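# Move the ring from the stake into the blue tray

## Task

Lift the ring up and clear of the stake, then set it down so it lies flat on the bottom inside the blue tray.

## Robot and tools

Robot: two 6-joint arms with parallel grippers, left_arm and right_arm, facing each other across a table. Arm names do not match image sides. Bases in the scene frame: left_arm at (+0.047, +0.464, +0.122) m on the +y side, right_arm at (-0.023, -0.455, +0.135) m on the -y side. Scene frame: origin at table centre, table surface at z = +0.020 m, +z up. Cameras: cam_head_left, cam_head_right, cam_left_wrist, cam_right_wrist, each 896x504.

Gripper geometry: fingers point along the gripper's +x axis and close along its y axis. end_effector_position is the point between the fingers, about 3-4 cm short of the tips. Only the final 1.5 cm of each finger's inner face is flat, so grasp with the tips.

execute_actions(actions, cameras): actions is a list of actions; each action is a table of 1 to 15 rows, one row per 1/30 s step, and a short table repeats its last row to fill 15 steps. Every row is one flat list of 14 numbers in [-1, 1] covering both arms: left_arm dx, dy, dz, rx, ry, rz, opening, then right_arm in the same order. The six pose numbers are offsets, not poses: they count from that arm's Hand target as it stood when the action began, along that Hand target's own axes, and every row counts from that same start (not from the previous row). Scale: 1.0 = 0.6 m for dx, dy, dz and 180 degrees for the rotation vector rx, ry, rz. Sending the same offset again moves further. Six zeros re-commands the current Hand target. opening is absolute: +1 fully open (0.080 m), -1 closed; empty fingers touch near -0.78. Closing fully needs at least ~0.6 s. Every row sets the opening, so repeat the current value to keep a gripper as it is. cameras: list of names, ["all"], or []; default gives images only for an empty actions list. An unknown name invalidates the call.

move(target, speed, blend, opening_speed, grip_force, blocking, cameras): straight-line paths for both grippers. target is one 14-number row (same layout, scale and offset meaning as above) or a list of up to 15 such rows; every row in a list is an offset from the Hand targets at the move's start, not from the previous row. speed: m/s per arm path, 0.002 to 4.3, default 0.25 (rotation up to twice that in rad/s), one value or one per target. blend: corner rounding in metres, one value or one per target; 0 means stop at each. opening_speed: rate of the commanded opening on the -1..1 scale per second, at least 0.2. grip_force: newtons per finger pad, 8 to 34, one value or one per arm; persists until changed. blocking=false returns after ~0.5 s while the move continues. The whole move is capped at 10 s and lasts at least 0.5 s. Paths do not avoid obstacles or the other arm. Result adds a move: line with the ending (done, off_target, moving, held, blocked, fault) and limits (paced = pose clipped, held = steps withheld). blocked means that gripper stopped far from its target, likely against something.

wait(seconds 0 to 10): arms hold their last command; a running move keeps going. stop(): brakes a running move. zoom_image(camera, region=[x0, y0, x1, y1]): pixel box in that camera's latest image, at most 504x504, origin top-left. read_manual(section="licences"): licence text only. finished_scene(scene): integer number of the current scene; ends it irreversibly, so only call once the ring lies flat in the tray with the robot off it.

Results: end_effector_position (m), end_effector_quat_wxyz and velocities in the scene frame, possibly off by a few cm. Hand target is the last commanded pose after clipping; the next offsets start there. Tool commands lists current gripper commands. grip_measured is the measured opening on the -1..1 scale (error up to ~2 mm; reads narrower than a squeezed part). grip_effort_n is motor effort, negative closing, not pad force. Joint positions, Joint torques and External joint torques follow the URDF joint order; external torque hints at contact. Motor temperatures, MOTOR HOT, OVER-TEMPERATURE FAULT, OVER-SPEED FAULT and TORQUE FAULT lines report problems. Calls with actions also list positions at some steps.

Control quirks: each step the commanded orientation is clipped to within 32 degrees of the measured one. Grippers often stop short of or below target and tilt, especially at long reach; re-command or send the missing offset, and check position and orientation after each move. Tiny moves may not happen or go sideways. Near the first joint's axis a small hand motion can swing the whole arm.

Grasping: after first contact, command an opening about 0.08 below grip_measured for a firm hold, less below for a lighter one.

Avoid: dropping the ring from height or releasing it while moving; anything leaving the table; fast contacts or deep targets into surfaces (press scales with speed and overshoot); arm-to-arm contact, including one gripper closing on the other's fingers; touching things with a wrist-camera cable; paths passing near an arm's own base; far targets in a single step (over-speed). Contact torque limits (N m): waist 18.2, shoulder 22.5, elbow 22.4, wrist pitch 5.92, wrist yaw 5.9, wrist roll 5.54; reaching one halts that arm for 10 s. Holding loads, stretched poses or pushing at unreachable targets heat motors; at 95 °C the arm is held or goes limp. Loose objects may occasionally be nudged.

Each tool is called after ">>>" as name(argument=value, ...) on one line, values as JSON.

## Session

>>> execute_actions(actions=[])

Scene clock: 0.00 s.
left_arm: end_effector_position=(-0.0951, +0.2537, +0.1803) grip_measured=+1.000 grip_effort_n=n/a end_effector_quat_wxyz=(+0.056, +0.650, +0.041, -0.757) | right_arm: end_effector_position=(+0.2584, -0.2519, +0.2246) grip_measured=+1.000 grip_effort_n=n/a end_effector_quat_wxyz=(+0.797, +0.231, +0.277, +0.484)
Joint positions: left_arm=[-0.521 1.48 0.865 -0.852 0.114 0.898 0.08] | right_arm=[-1.291 1.683 0.371 0.975 -0.85 0.455 0.08]
Joint velocities: within noise
Joint torques (N m): no reading
External joint torques (N m): no reading
Motor temperatures (°C): left_arm=[27 28 26 28 27 29] | right_arm=[25 29 28 31 29 33]
Heat: left arm: hottest wrist roll 29 °C (+0.0 °C/min); right arm: hottest wrist roll 33 °C (+0.0 °C/min).
Hand target: left_arm -0.0957, +0.2528, +0.1817; +0.058, +0.648, +0.039, -0.758 | right_arm +0.2592, -0.2516, +0.2266; +0.798, +0.231, +0.274, +0.486
Tool commands: left_gripper/opening=+1.0 right_gripper/opening=+1.0

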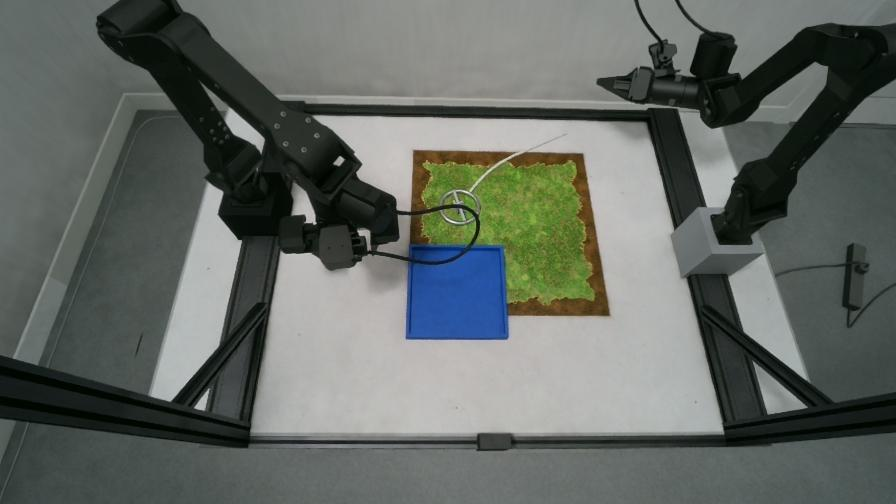

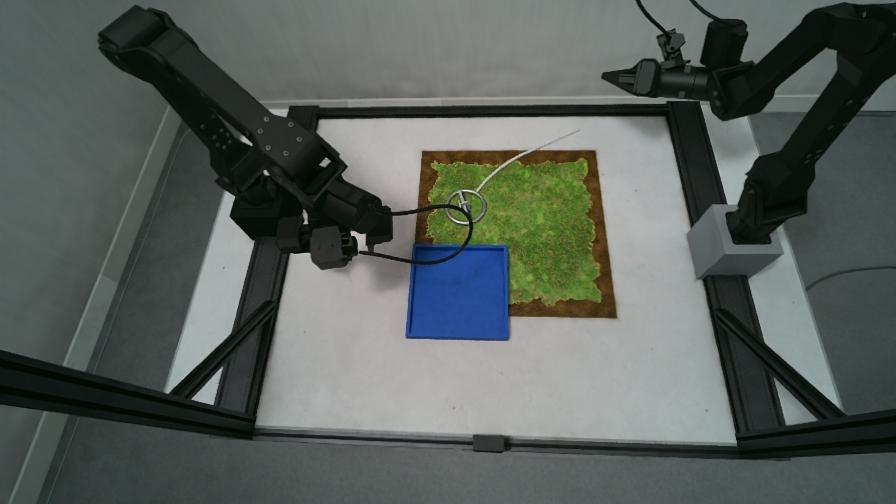

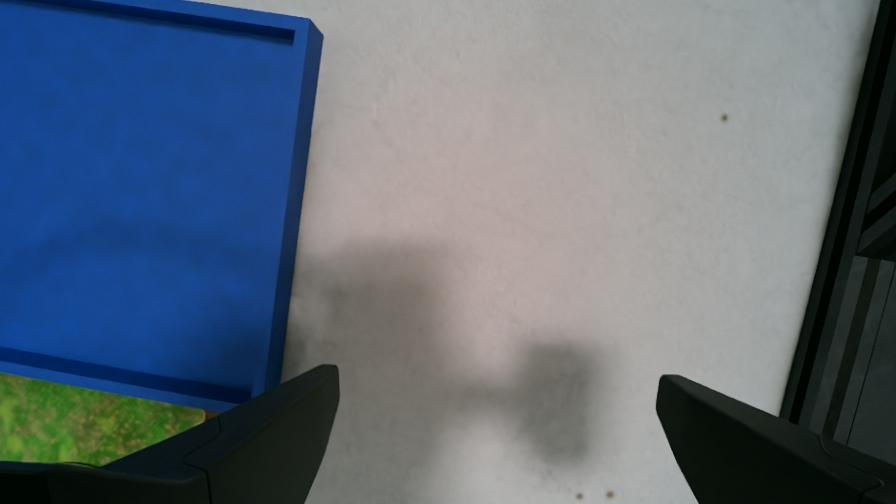

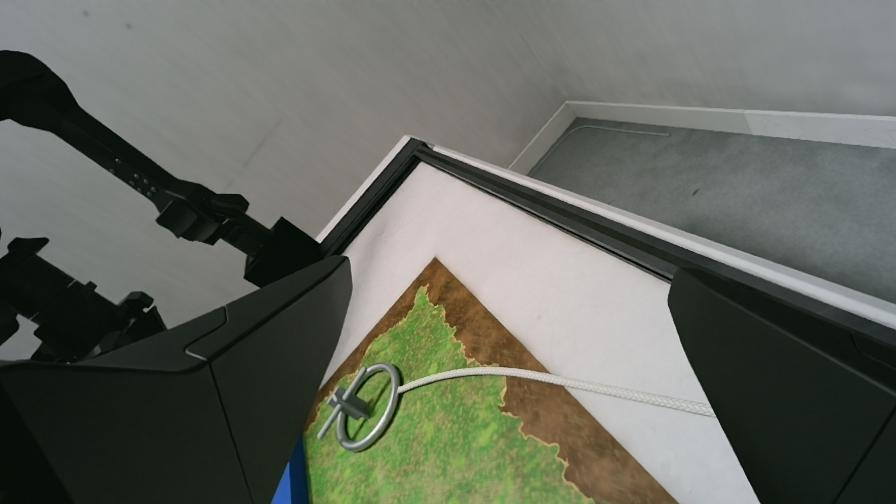

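>>> zoom_image(camera="cam_head_left", region=[420, 160, 520, 260])

>>> zoom_image(camera="cam_right_wrist", region=[290, 330, 450, 490])

Scaled by 5.040.

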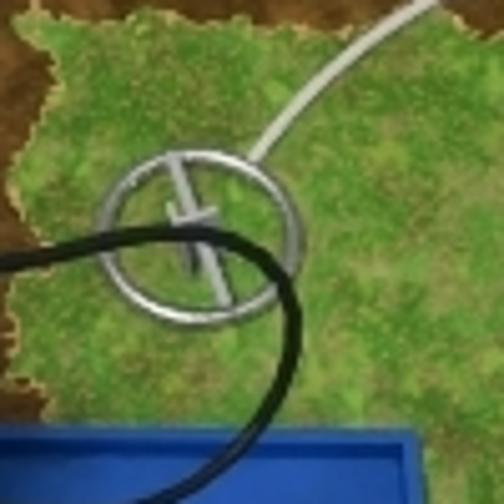

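Scaled by 3.150.

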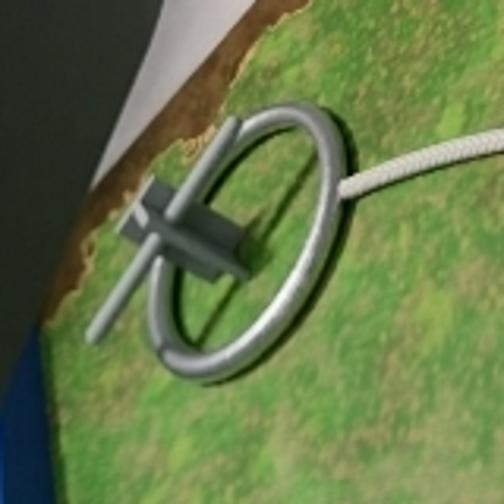

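>>> move(target=[-0.0083,0.3018,-0.2332,-0.0678,0.0502,-0.0013,0, -0.0553,0.1393,-0.1952,-0.257,0.0836,0.1026,1], speed=0.25, cameras=["all"])

Scene clock: 71.40 s.
left_arm: end_effector_position=(+0.0662, +0.0952, +0.1681) grip_measured=+0.004 grip_effort_n=-14.2 end_effector_quat_wxyz=(+0.122, +0.694, +0.127, -0.698) | right_arm: end_effector_position=(+0.1153, -0.2345, +0.1981) grip_measured=+1.000 grip_effort_n=-2.1 end_effector_quat_wxyz=(+0.696, -0.119, +0.127, +0.697)
Joint positions: left_arm=[0.061 2.004 1.444 -1.017 0.005 1.27 0.035] | right_arm=[-1.064 1.338 0.144 0.56 -0.955 -0.529 0.08]
Joint torques (N m): left_arm=[-0.15 -8.55 7.29 0.15 -0.12 0.11] | right_arm=[0.22 -4.37 4.64 1.14 -0.15 -0.12]
External joint torques (N m): left_arm=[-0.2 -0.23 2.07 -0.13 -0.16 0.11] | right_arm=[0.21 -1.78 0.35 -0.12 0.17 -0.12]
Motor temperatures (°C): left_arm=[27 32 32 28 27 29] | right_arm=[25 33 29 35 30 33]
Heat: left arm: hottest shoulder 32 °C (+3.0 °C/min); right arm: hottest wrist pitch 35 °C (+3.0 °C/min).
Hand target: left_arm +0.0670, +0.0925, +0.1673; +0.121, +0.696, +0.126, -0.697 | right_arm +0.1151, -0.2343, +0.1995; +0.696, -0.123, +0.122, +0.696
Off the commanded pose: left_arm 0.003 m, 0 deg | right_arm 0.001 m, 1 deg.
move: done

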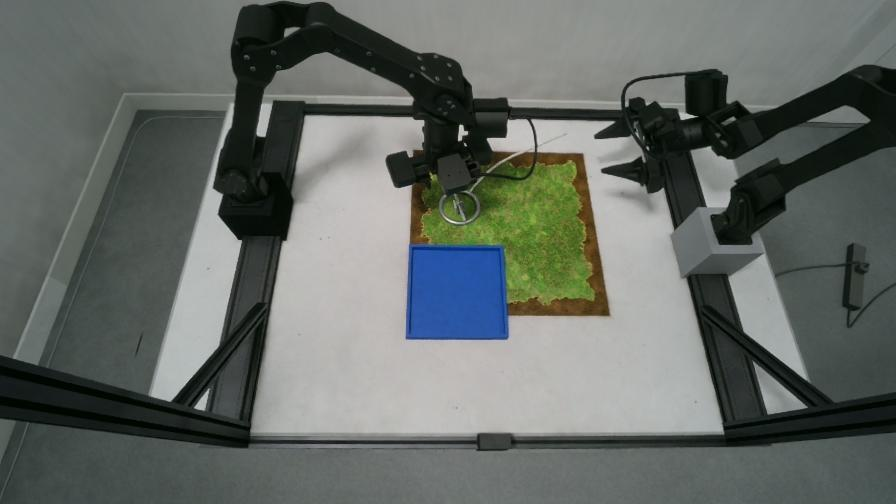

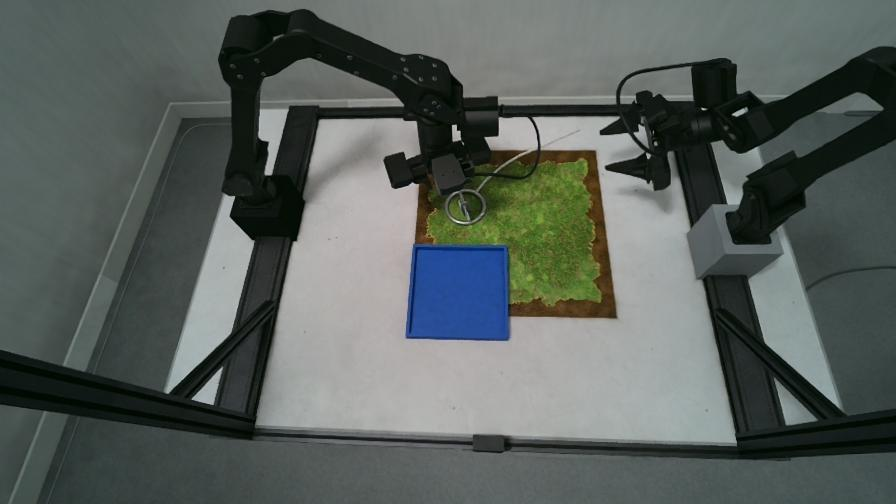

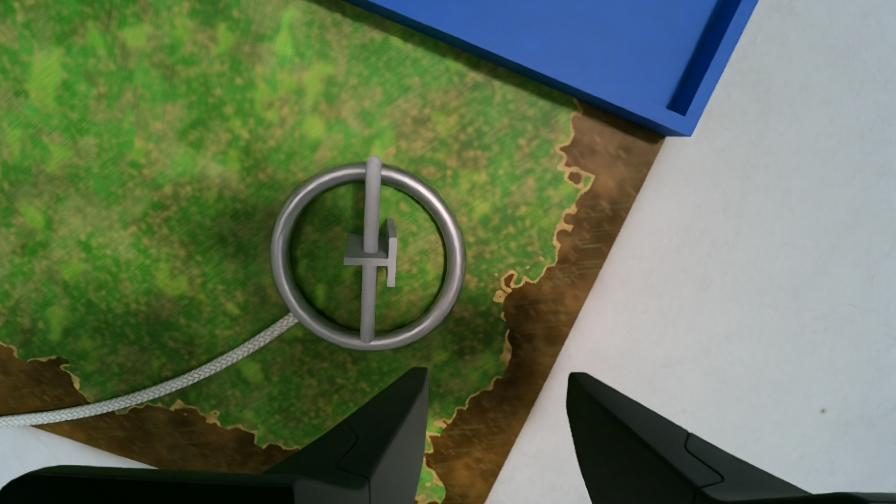

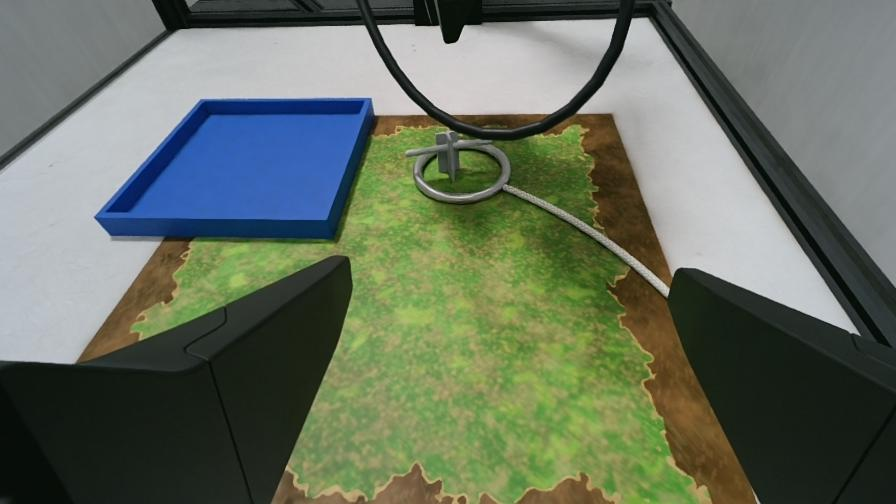

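>>> move(target=[[0,0.1567,0.0158,0,0,0,-0.1, 0,0,0,0,0,0,1],[0.08,0.1567,0.0158,0,0,0,-0.1, 0,0,0,0,0,0,1]], speed=0.2, blend=[0.02,0], cameras=["cam_left_wrist","cam_right_wrist"])

>>> zoom_image(camera="cam_right_wrist", region=[360, 90, 560, 230])

Scene clock: 117.97 s.
left_arm: end_effector_position=(+0.0895, +0.0002, +0.1224) grip_measured=-0.096 grip_effort_n=-14.2 end_effector_quat_wxyz=(+0.125, +0.694, +0.124, -0.698) | right_arm: end_effector_position=(+0.1152, -0.2346, +0.1980) grip_measured=+1.000 grip_effort_n=-2.1 end_effector_quat_wxyz=(+0.696, -0.119, +0.127, +0.697)
Joint positions: left_arm=[0.1 2.428 1.956 -1.097 0.005 1.309 0.031] | right_arm=[-1.064 1.338 0.144 0.559 -0.955 -0.529 0.08]
Joint torques (N m): left_arm=[0.01 -12.2 5.74 0.43 -0.1 0.13] | right_arm=[0.22 -4.38 4.65 1.13 -0.15 -0.13]
External joint torques (N m): left_arm=[-0.01 -1.42 0.43 0.12 -0.15 0.13] | right_arm=[0.21 -1.77 0.35 -0.14 0.17 -0.13]
Motor temperatures (°C): left_arm=[27 38 32 28 27 29] | right_arm=[25 32 31 35 29 33]
Heat: left arm: hottest shoulder 38 °C (+6.0 °C/min); right arm: hottest wrist pitch 35 °C (+1.0 °C/min).
Hand target: left_arm +0.0905, +0.0012, +0.1188; +0.121, +0.696, +0.125, -0.697 | right_arm +0.1151, -0.2343, +0.1994; +0.696, -0.123, +0.122, +0.696
Off the commanded pose: left_arm 0.004 m, 0 deg | right_arm 0.002 m, 1 deg.
move: done
Images, in order (width x height): cam_left_wrist 896x504, cam_right_wrist 896x504.

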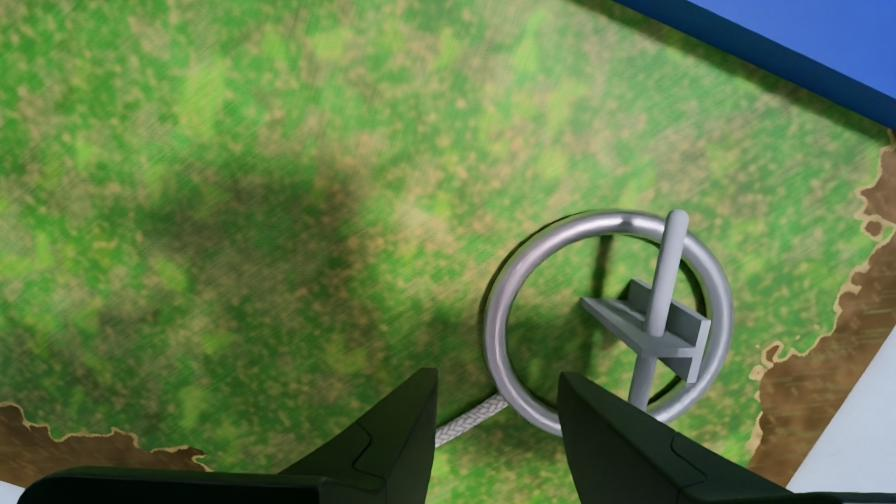

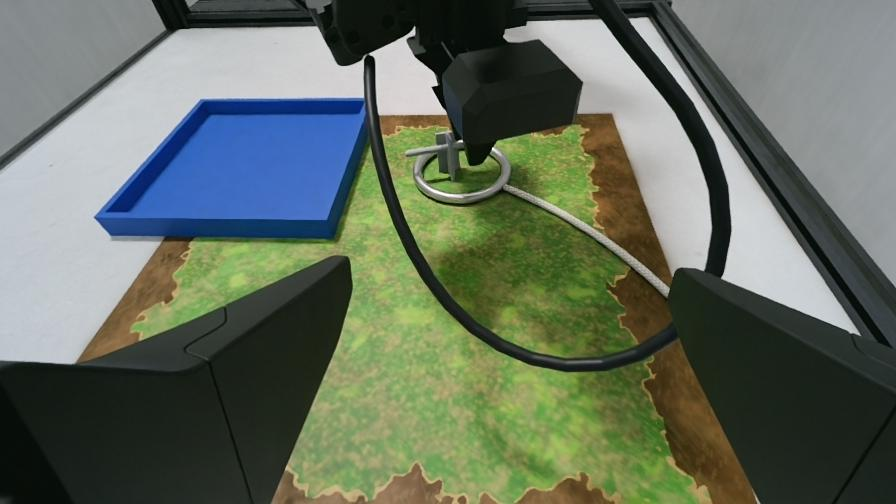

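Scaled by 2.520.

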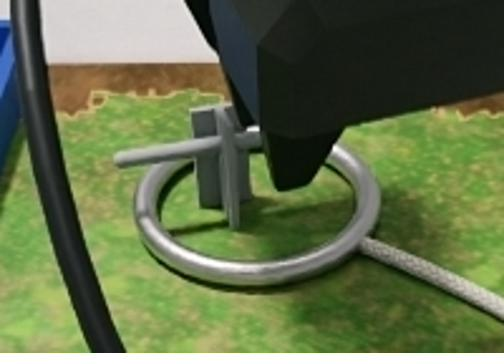

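>>> move(target=[0.0833,-0.0058,-0.01,0,0,0,-0.1, -0.0917,0,0.05,0,0,0,1], speed=0.1, cameras=["cam_left_wrist","cam_right_wrist","cam_head_left"])

>>> zoom_image(camera="cam_right_wrist", region=[360, 120, 560, 260])

Scene clock: 134.80 s.
left_arm: end_effector_position=(+0.0936, +0.0040, +0.0746) grip_measured=-0.096 grip_effort_n=-14.2 end_effector_quat_wxyz=(+0.127, +0.694, +0.122, -0.698) | right_arm: end_effector_position=(+0.1128, -0.2764, +0.2414) grip_measured=+1.000 grip_effort_n=-2.1 end_effector_quat_wxyz=(+0.696, -0.121, +0.131, +0.695)
Joint positions: left_arm=[0.11 2.474 1.842 -0.931 0.005 1.32 0.031] | right_arm=[-1.312 0.985 0.296 -0.258 -1.124 -0.883 0.08]
Joint torques (N m): left_arm=[0.06 -11.73 5.09 0.47 -0.1 0.12] | right_arm=[-0.26 -1.94 7.61 0.78 -0.75 -0.14]
External joint torques (N m): left_arm=[-0.04 -0.81 -0.09 0.14 -0.14 0.13] | right_arm=[-0.25 -0.37 1.92 -0.2 -0.28 -0.14]
Heat: left arm: hottest shoulder 42 °C (+9.0 °C/min); right arm: hottest wrist pitch 35 °C (+0.0 °C/min).
Hand target: left_arm +0.0948, +0.0068, +0.0689; +0.121, +0.696, +0.126, -0.697 | right_arm +0.1151, -0.2758, +0.2465; +0.696, -0.123, +0.122, +0.696
Off the commanded pose: left_arm 0.007 m, 1 deg | right_arm 0.006 m, 1 deg.
move: done
Images, in order (width x height): cam_head_left 896x504, cam_left_wrist 896x504, cam_right_wrist 896x504.

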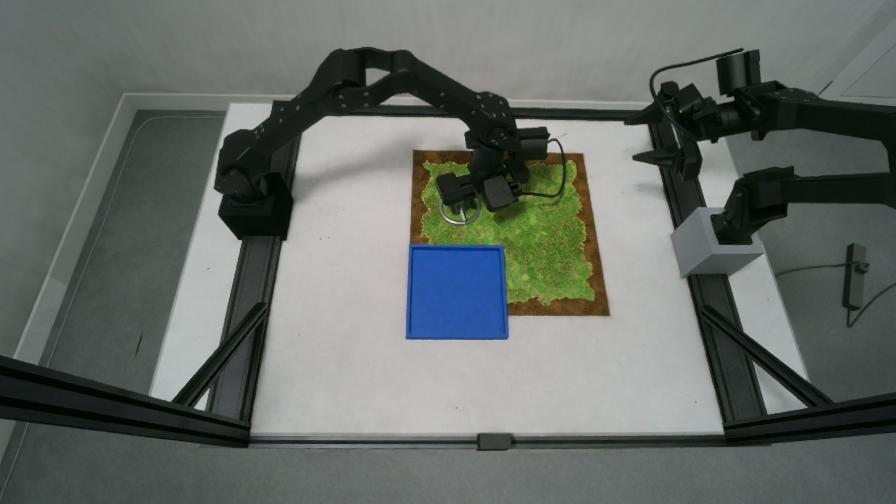

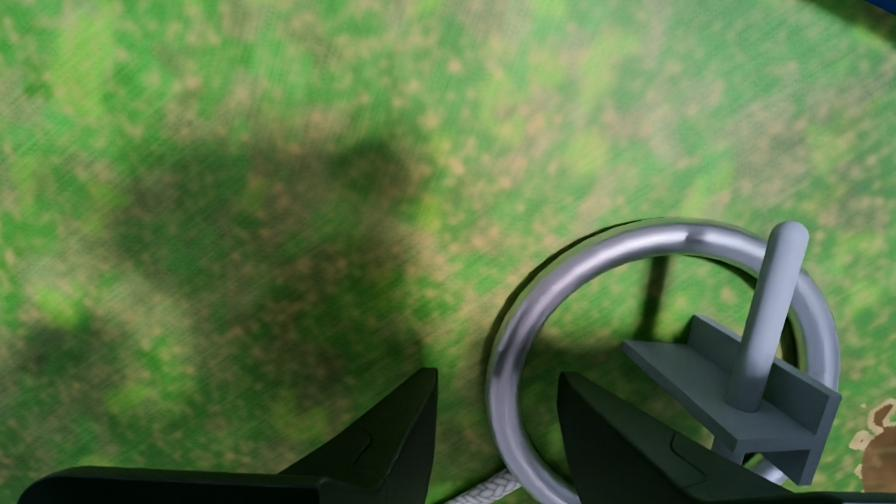

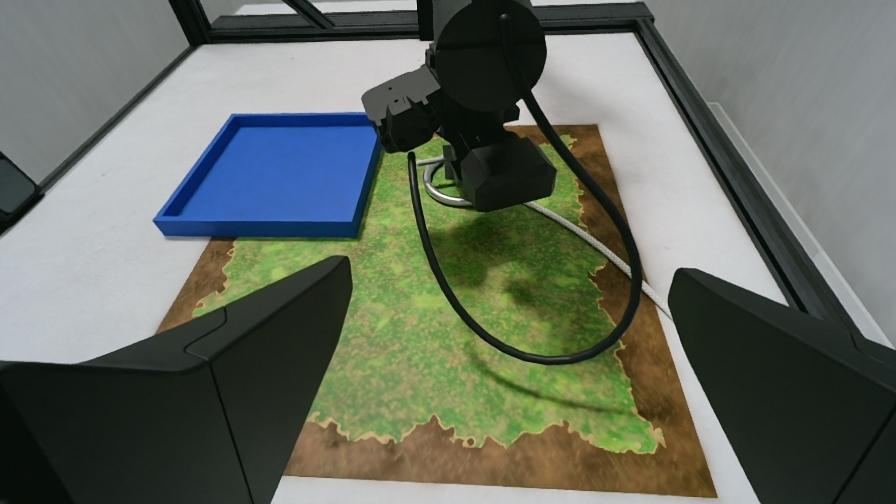

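Scaled by 2.520.

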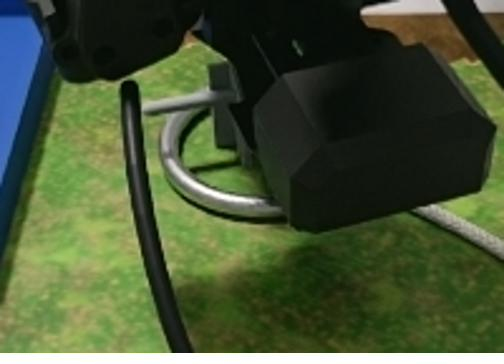

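>>> move(target=[0.021,0,0,0,0,0,-0.1, 0,0,0,0,0,0,1], speed=0.06, cameras=["cam_left_wrist","cam_right_wrist"])

Scene clock: 147.87 s.
left_arm: end_effector_position=(+0.0938, +0.0024, +0.0651) grip_measured=-0.096 grip_effort_n=-14.2 end_effector_quat_wxyz=(+0.129, +0.694, +0.119, -0.698) | right_arm: end_effector_position=(+0.1128, -0.2765, +0.2413) grip_measured=+1.000 grip_effort_n=-1.6 end_effector_quat_wxyz=(+0.696, -0.121, +0.131, +0.695)
Joint positions: left_arm=[0.11 2.49 1.831 -0.897 0.005 1.32 0.031] | right_arm=[-1.312 0.985 0.296 -0.258 -1.124 -0.883 0.08]
Joint torques (N m): left_arm=[0.08 -10.99 4.8 0.51 -0.09 0.11] | right_arm=[-0.24 -1.98 7.57 0.82 -0.74 -0.12]
External joint torques (N m): left_arm=[0.08 -0.08 -0.31 0.17 -0.15 0.11] | right_arm=[-0.24 -0.4 1.91 -0.15 -0.26 -0.12]
Motor temperatures (°C): left_arm=[27 46 31 28 27 29] | right_arm=[25 31 33 34 30 33]
Heat: left arm: hottest shoulder 46 °C (+11.0 °C/min); right arm: hottest wrist pitch 34 °C (-1.0 °C/min).
Hand target: left_arm +0.0947, +0.0068, +0.0563; +0.122, +0.696, +0.125, -0.697 | right_arm +0.1151, -0.2757, +0.2465; +0.697, -0.123, +0.122, +0.696
Off the commanded pose: left_arm 0.010 m, 1 deg | right_arm 0.006 m, 1 deg.
move: off_target (left_arm)
Images, in order (width x height): cam_left_wrist 896x504, cam_right_wrist 896x504.

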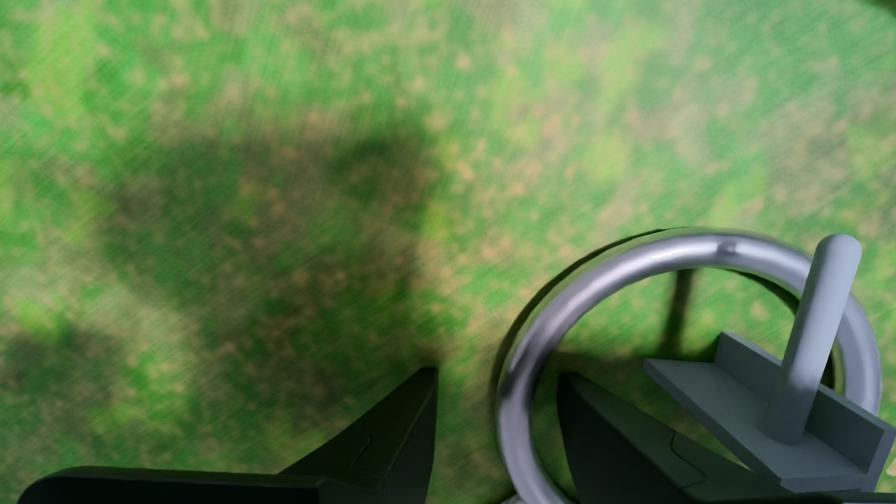

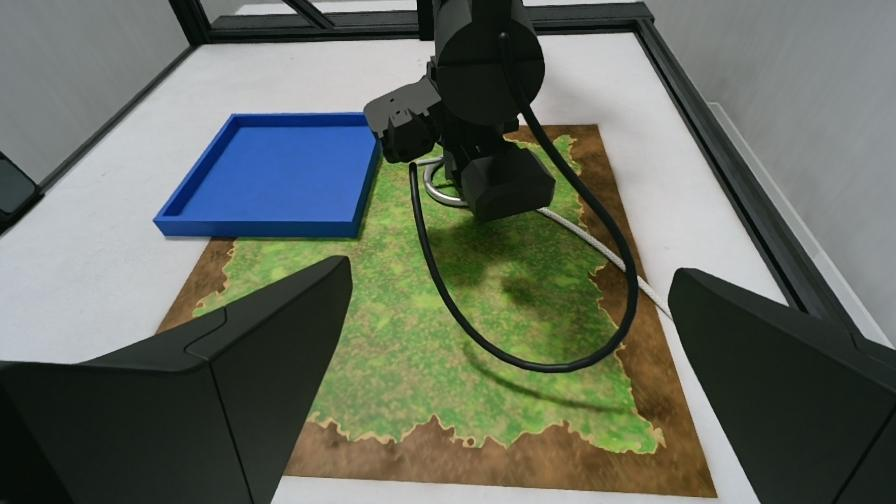

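>>> move(target=[[0.0085,-0.0075,0,0,0,0,-0.1, 0,0,0,0,0,0,1],[0.0085,-0.0075,0,0,0,0,-0.75, 0,0,0,0,0,0,1]], speed=0.05, opening_speed=0.6, cameras=["cam_left_wrist","cam_right_wrist"])

Scene clock: 161.23 s.
left_arm: end_effector_position=(+0.0935, +0.0049, +0.0615) grip_measured=-0.609 grip_effort_n=-83.5 end_effector_quat_wxyz=(+0.130, +0.694, +0.118, -0.698) | right_arm: end_effector_position=(+0.1128, -0.2765, +0.2413) grip_measured=+1.000 grip_effort_n=-2.1 end_effector_quat_wxyz=(+0.696, -0.121, +0.131, +0.695)
Joint positions: left_arm=[0.11 2.484 1.803 -0.872 0.005 1.32 0.008] | right_arm=[-1.312 0.985 0.296 -0.258 -1.124 -0.883 0.08]
Joint torques (N m): left_arm=[-0.12 -11.1 3.76 0.87 -0.09 0.02] | right_arm=[-0.24 -1.97 7.57 0.82 -0.74 -0.12]
External joint torques (N m): left_arm=[-0.2 -0.24 -1.26 0.55 -0.14 0.02] | right_arm=[-0.23 -0.4 1.92 -0.14 -0.27 -0.12]
Heat: left arm: hottest shoulder 46 °C (+9.1 °C/min); right arm: hottest elbow 34 °C (+4.1 °C/min).
Hand target: left_arm +0.0932, +0.0111, +0.0513; +0.121, +0.696, +0.125, -0.697 | right_arm +0.1151, -0.2757, +0.2465; +0.697, -0.123, +0.122, +0.696
Off the commanded pose: left_arm 0.012 m, 1 deg | right_arm 0.006 m, 1 deg.
move: off_target (left_arm); target 2's new opening was sent with left_arm's hand 0.012 m and 1 deg from that target
Images, in order (width x height): cam_left_wrist 896x504, cam_right_wrist 896x504.

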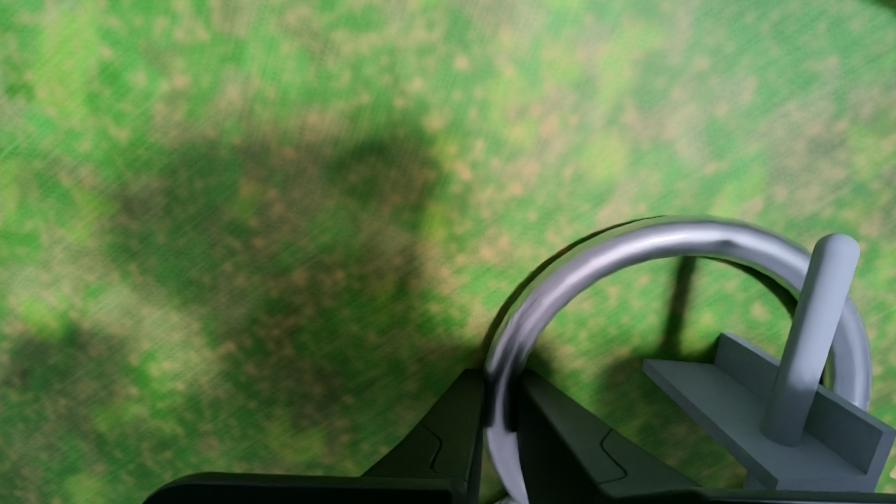

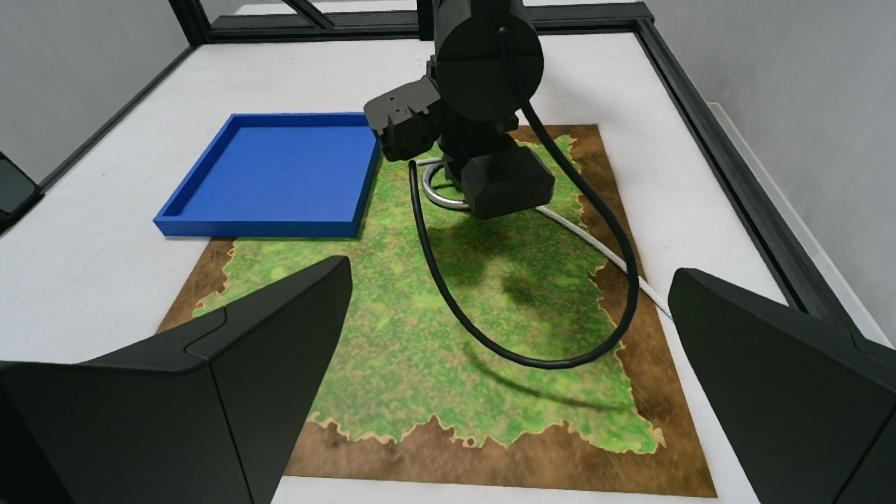

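>>> move(target=[[-0.03,0,0,0,0,0,-0.75, 0,0,0,0,0,0,1],[-0.0453,-0.0055,-0.011,0,0,0,-0.75, 0.0135,-0.175,-0.013,0,0,0,1]], speed=0.08, blend=0.005, cameras=["cam_left_wrist","cam_right_wrist"])

>>> zoom_image(camera="cam_right_wrist", region=[200, 110, 400, 250])

Scene clock: 206.63 s.
left_arm: end_effector_position=(+0.0966, +0.0185, +0.0669) grip_measured=-0.609 grip_effort_n=-83.5 end_effector_quat_wxyz=(+0.114, +0.695, +0.134, -0.697) | right_arm: end_effector_position=(+0.2174, -0.2712, +0.2345) grip_measured=+1.000 grip_effort_n=-2.6 end_effector_quat_wxyz=(+0.697, -0.124, +0.127, +0.695)
Joint positions: left_arm=[0.12 2.462 1.785 -0.921 0.005 1.329 0.008] | right_arm=[-1.408 1.551 0.651 -0.221 -1.173 -1.085 0.08]
Joint torques (N m): left_arm=[0.12 -16.5 4.98 0 -0.1 0.12] | right_arm=[-0.14 -4.61 6.57 0.6 -0.82 -0.13]
External joint torques (N m): left_arm=[0.04 -5.88 0.03 -0.25 -0.15 0.12] | right_arm=[-0.14 0.19 1.61 -0.2 -0.28 -0.13]
Heat: left arm: hottest shoulder 46 °C (+0.0 °C/min); right arm: hottest elbow 36 °C (+4.0 °C/min).
Hand target: left_arm +0.0983, +0.0164, +0.0783; +0.121, +0.696, +0.126, -0.697 | right_arm +0.2201, -0.2708, +0.2365; +0.697, -0.123, +0.122, +0.696
Off the commanded pose: left_arm 0.012 m, 1 deg | right_arm 0.003 m, 1 deg.
move: off_target (left_arm)
Images, in order (width x height): cam_left_wrist 896x504, cam_right_wrist 896x504.

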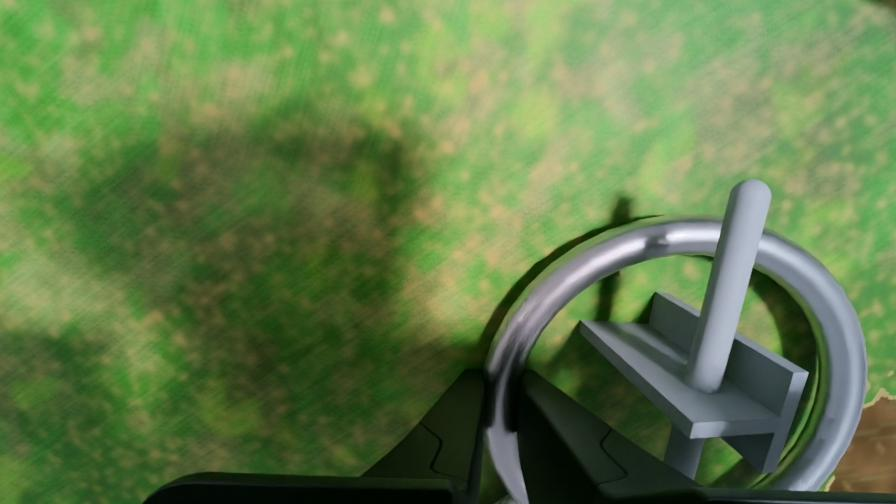

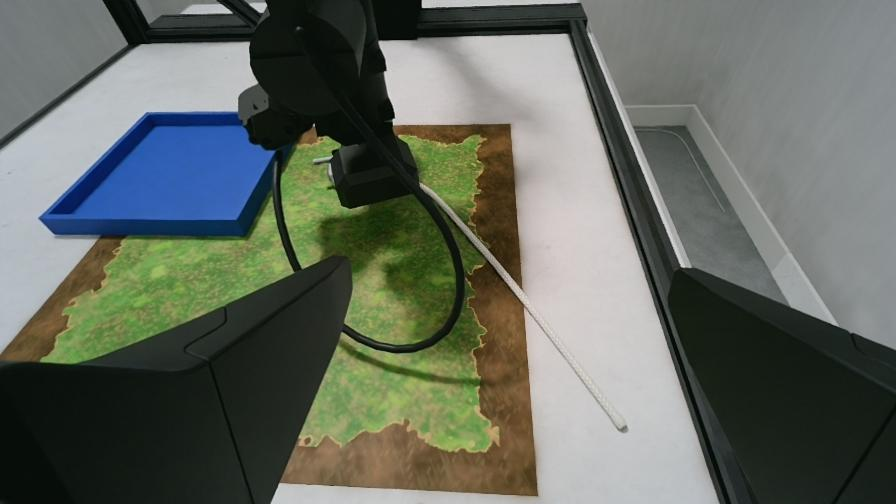

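Scaled by 2.520.

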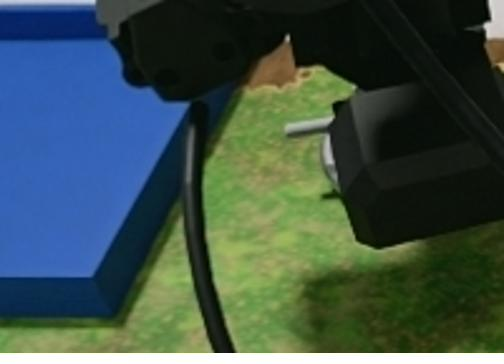

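>>> zoom_image(camera="cam_left_wrist", region=[460, 150, 896, 504])

Scaled by 1.156.

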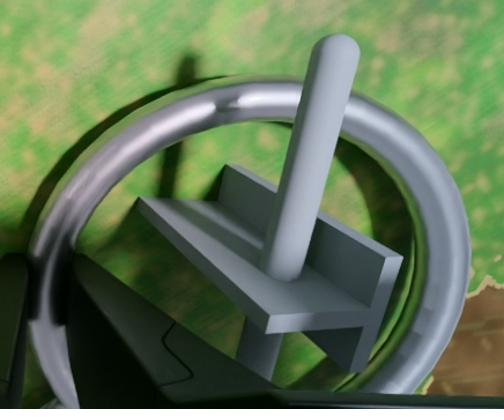

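>>> move(target=[-0.0282,0.0072,0.0313,0,0.1778,0,-0.75, 0,0,0,0,0,0,1], speed=0.1, cameras=["cam_left_wrist","cam_right_wrist","cam_head_left"])

>>> zoom_image(camera="cam_right_wrist", region=[240, 110, 440, 250])

>>> zoom_image(camera="cam_left_wrist", region=[460, 150, 896, 504])

Scene clock: 343.83 s.
left_arm: end_effector_position=(+0.0817, +0.0073, +0.0961) grip_measured=-0.609 grip_effort_n=-83.5 end_effector_quat_wxyz=(+0.080, +0.859, +0.155, -0.481) | right_arm: end_effector_position=(+0.2174, -0.2712, +0.2345) grip_measured=+1.000 grip_effort_n=-2.1 end_effector_quat_wxyz=(+0.697, -0.124, +0.127, +0.695)
Joint positions: left_arm=[-0.073 2.686 2.236 -1.382 -0.491 1.077 0.008] | right_arm=[-1.408 1.551 0.651 -0.221 -1.173 -1.085 0.08]
Joint torques (N m): left_arm=[-0.24 -12.61 7.2 -0.56 -0.57 -0.18] | right_arm=[-0.19 -4.57 6.65 0.6 -0.82 -0.13]
External joint torques (N m): left_arm=[-0.24 -1.24 2.29 -0.46 -0.32 -0.18] | right_arm=[-0.19 0.16 1.74 -0.19 -0.29 -0.13]
Motor temperatures (°C): left_arm=[27 73 31 28 27 29] | right_arm=[25 30 33 32 32 33]
Heat: left arm: hottest shoulder 73 °C (+5.0 °C/min); right arm: hottest elbow 33 °C (+0.0 °C/min). Fold the left arm in close to its base, or ease its load, before you think long.
Hand target: left_arm +0.0822, +0.0057, +0.0953; +0.082, +0.861, +0.154, -0.478 | right_arm +0.2201, -0.2708, +0.2365; +0.697, -0.123, +0.122, +0.696
Off the commanded pose: left_arm 0.002 m, 1 deg | right_arm 0.003 m, 1 deg.
MOTOR HOT: joint 2 (shoulder) of the left arm reports 73 °C; the controller stops that arm at 95 °C. To cool a motor, set the load down, stop pushing, or move to a pose that needs little force.
move: done
Images, in order (width x height): cam_head_left 896x504, cam_left_wrist 896x504, cam_right_wrist 896x504.

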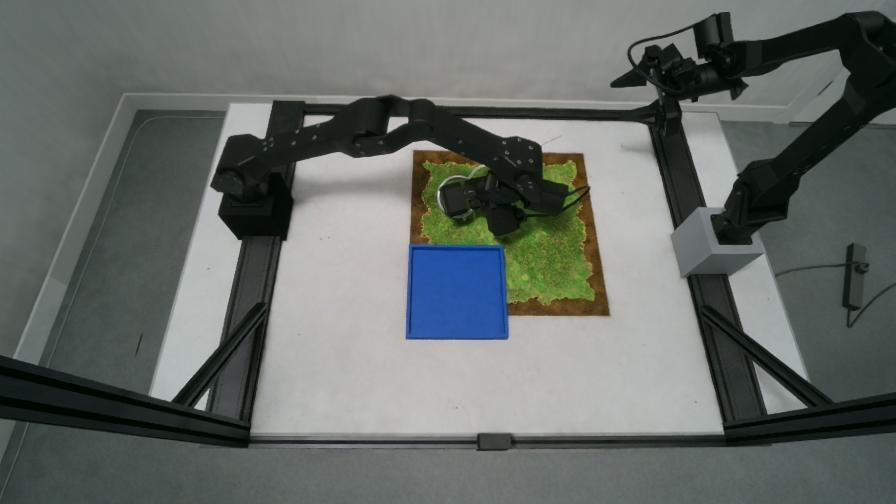

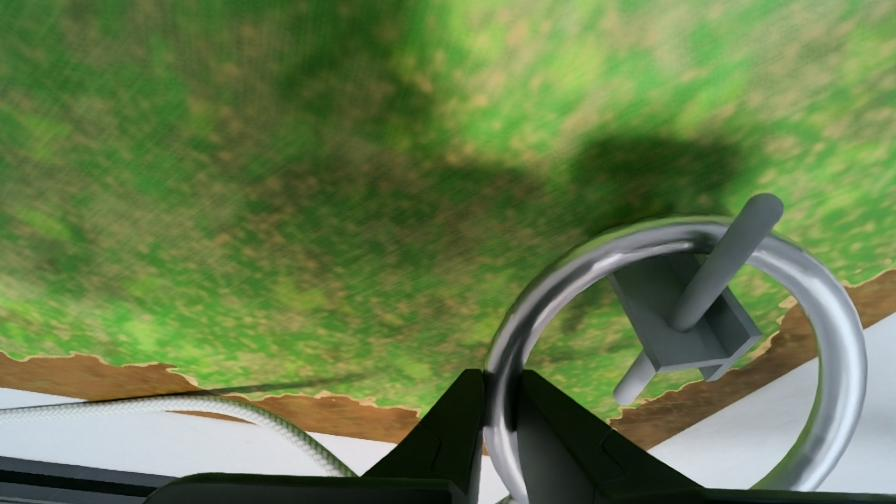

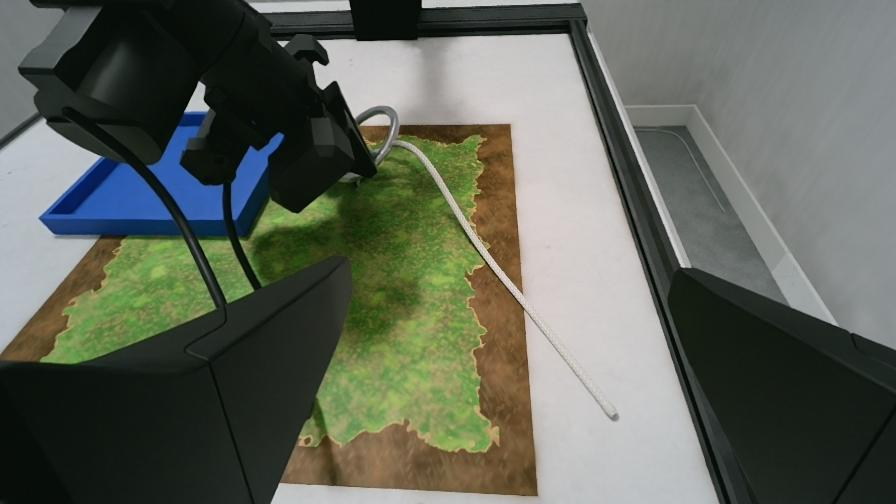

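Scaled by 2.520.

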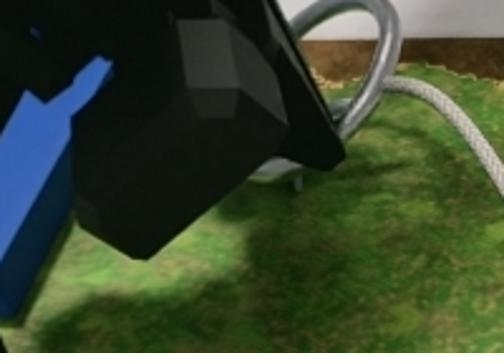

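Scaled by 1.156.

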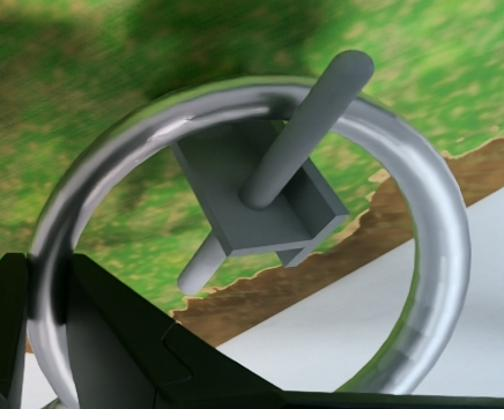

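>>> move(target=[0.0142,0,0.0088,0,0,0,-0.75,0,0,0,0,0,0,1], speed=0.06, cameras=["cam_left_wrist","cam_head_left","cam_head_right"])

Scene clock: 368.47 s.
left_arm: end_effector_position=(+0.0816, +0.0048, +0.0888) grip_measured=-0.609 grip_effort_n=-83.5 end_effector_quat_wxyz=(+0.084, +0.858, +0.153, -0.482) | right_arm: end_effector_position=(+0.2174, -0.2712, +0.2345) grip_measured=+1.000 grip_effort_n=-1.6 end_effector_quat_wxyz=(+0.697, -0.124, +0.127, +0.695)
Joint positions: left_arm=[-0.073 2.7 2.236 -1.359 -0.492 1.077 0.008] | right_arm=[-1.408 1.551 0.651 -0.221 -1.173 -1.085 0.08]
Joint torques (N m): left_arm=[-0.18 -12.84 5.59 -0.24 -0.57 -0.17] | right_arm=[-0.2 -4.56 6.63 0.6 -0.82 -0.13]
External joint torques (N m): left_arm=[-0.16 -1.3 0.63 -0.16 -0.32 -0.17] | right_arm=[-0.2 0.17 1.75 -0.18 -0.29 -0.14]
Motor temperatures (°C): left_arm=[27 65 31 28 28 29] | right_arm=[25 30 33 32 32 33]
Heat: left arm: hottest shoulder 65 °C (-6.1 °C/min); right arm: hottest elbow 33 °C (+0.0 °C/min). Fold the left arm in close to its base, or ease its load, before you think long.
Hand target: left_arm +0.0823, +0.0058, +0.0853; +0.082, +0.861, +0.154, -0.478 | right_arm +0.2201, -0.2708, +0.2365; +0.697, -0.123, +0.122, +0.696
Off the commanded pose: left_arm 0.004 m, 1 deg | right_arm 0.003 m, 1 deg.
MOTOR HOT: still on. Joint 2 (shoulder) of the left arm reports 65 °C.
move: done
Images, in order (width x height): cam_head_left 896x504, cam_head_right 896x504, cam_left_wrist 896x504.

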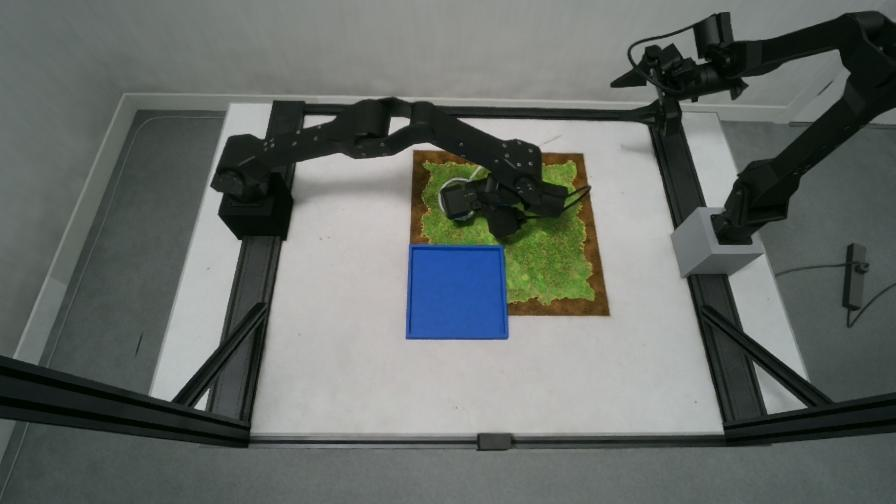

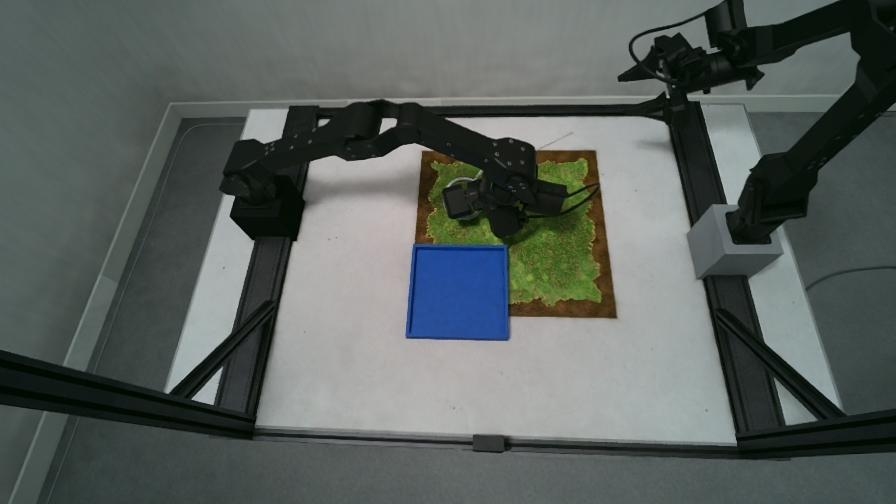

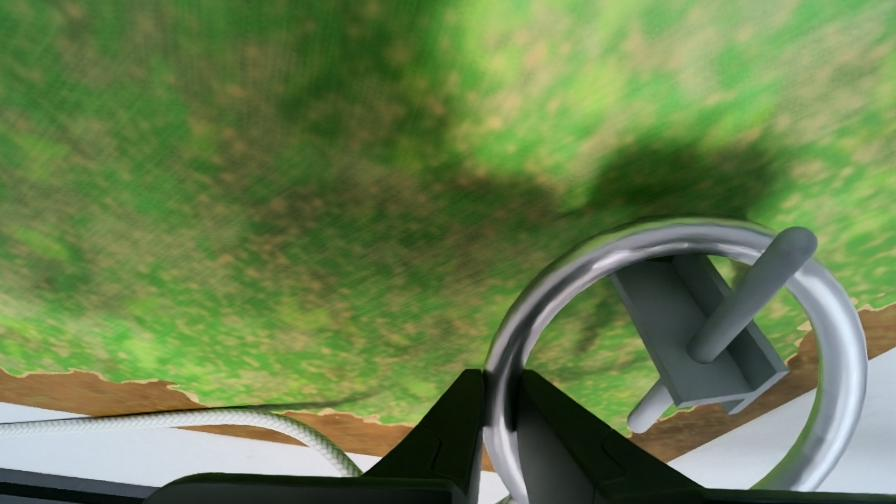

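>>> move(target=[-0.0191,0,0.0432,0,0,0,-0.75,0,0,0,0,0,0,1], speed=0.05, cameras=["cam_left_wrist"])

Scene clock: 395.80 s.
left_arm: end_effector_position=(+0.0560, -0.0016, +0.0830) grip_measured=-0.609 grip_effort_n=-83.5 end_effector_quat_wxyz=(+0.084, +0.860, +0.146, -0.481) | right_arm: end_effector_position=(+0.2174, -0.2712, +0.2345) grip_measured=+1.000 grip_effort_n=-1.6 end_effector_quat_wxyz=(+0.697, -0.124, +0.127, +0.695)
Joint positions: left_arm=[-0.125 2.765 2.34 -1.415 -0.486 1.031 0.008] | right_arm=[-1.408 1.551 0.651 -0.221 -1.173 -1.085 0.08]
Joint torques (N m): left_arm=[-0.14 -12.86 7.19 -0.27 -0.32 -0.15] | right_arm=[-0.2 -4.55 6.63 0.61 -0.82 -0.14]
External joint torques (N m): left_arm=[-0.14 -1.15 2.26 -0.14 -0.07 -0.15] | right_arm=[-0.23 0.19 1.78 -0.17 -0.29 -0.14]
Motor temperatures (°C): left_arm=[27 67 30 28 28 29] | right_arm=[25 30 33 32 32 33]
Heat: left arm: hottest shoulder 67 °C (-6.0 °C/min); right arm: hottest elbow 33 °C (+0.0 °C/min). Fold the left arm in close to its base, or ease its load, before you think long.
Hand target: left_arm +0.0557, -0.0039, +0.0813; +0.082, +0.861, +0.154, -0.478 | right_arm +0.2201, -0.2708, +0.2365; +0.697, -0.123, +0.122, +0.696
Off the commanded pose: left_arm 0.003 m, 1 deg | right_arm 0.003 m, 1 deg.
MOTOR HOT: still on. Joint 2 (shoulder) of the left arm reports 67 °C.
joint sent to its limit (left arm) — joint 3 (elbow), upper limit, where the elbow is as straight as it goes. The joint targets still meet the commanded pose.
move: done
Images, in order (width x height): cam_left_wrist 896x504.

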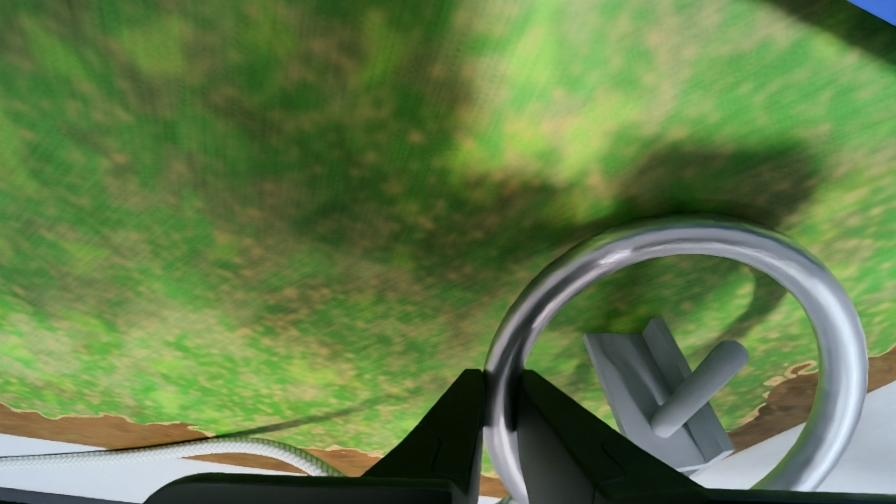

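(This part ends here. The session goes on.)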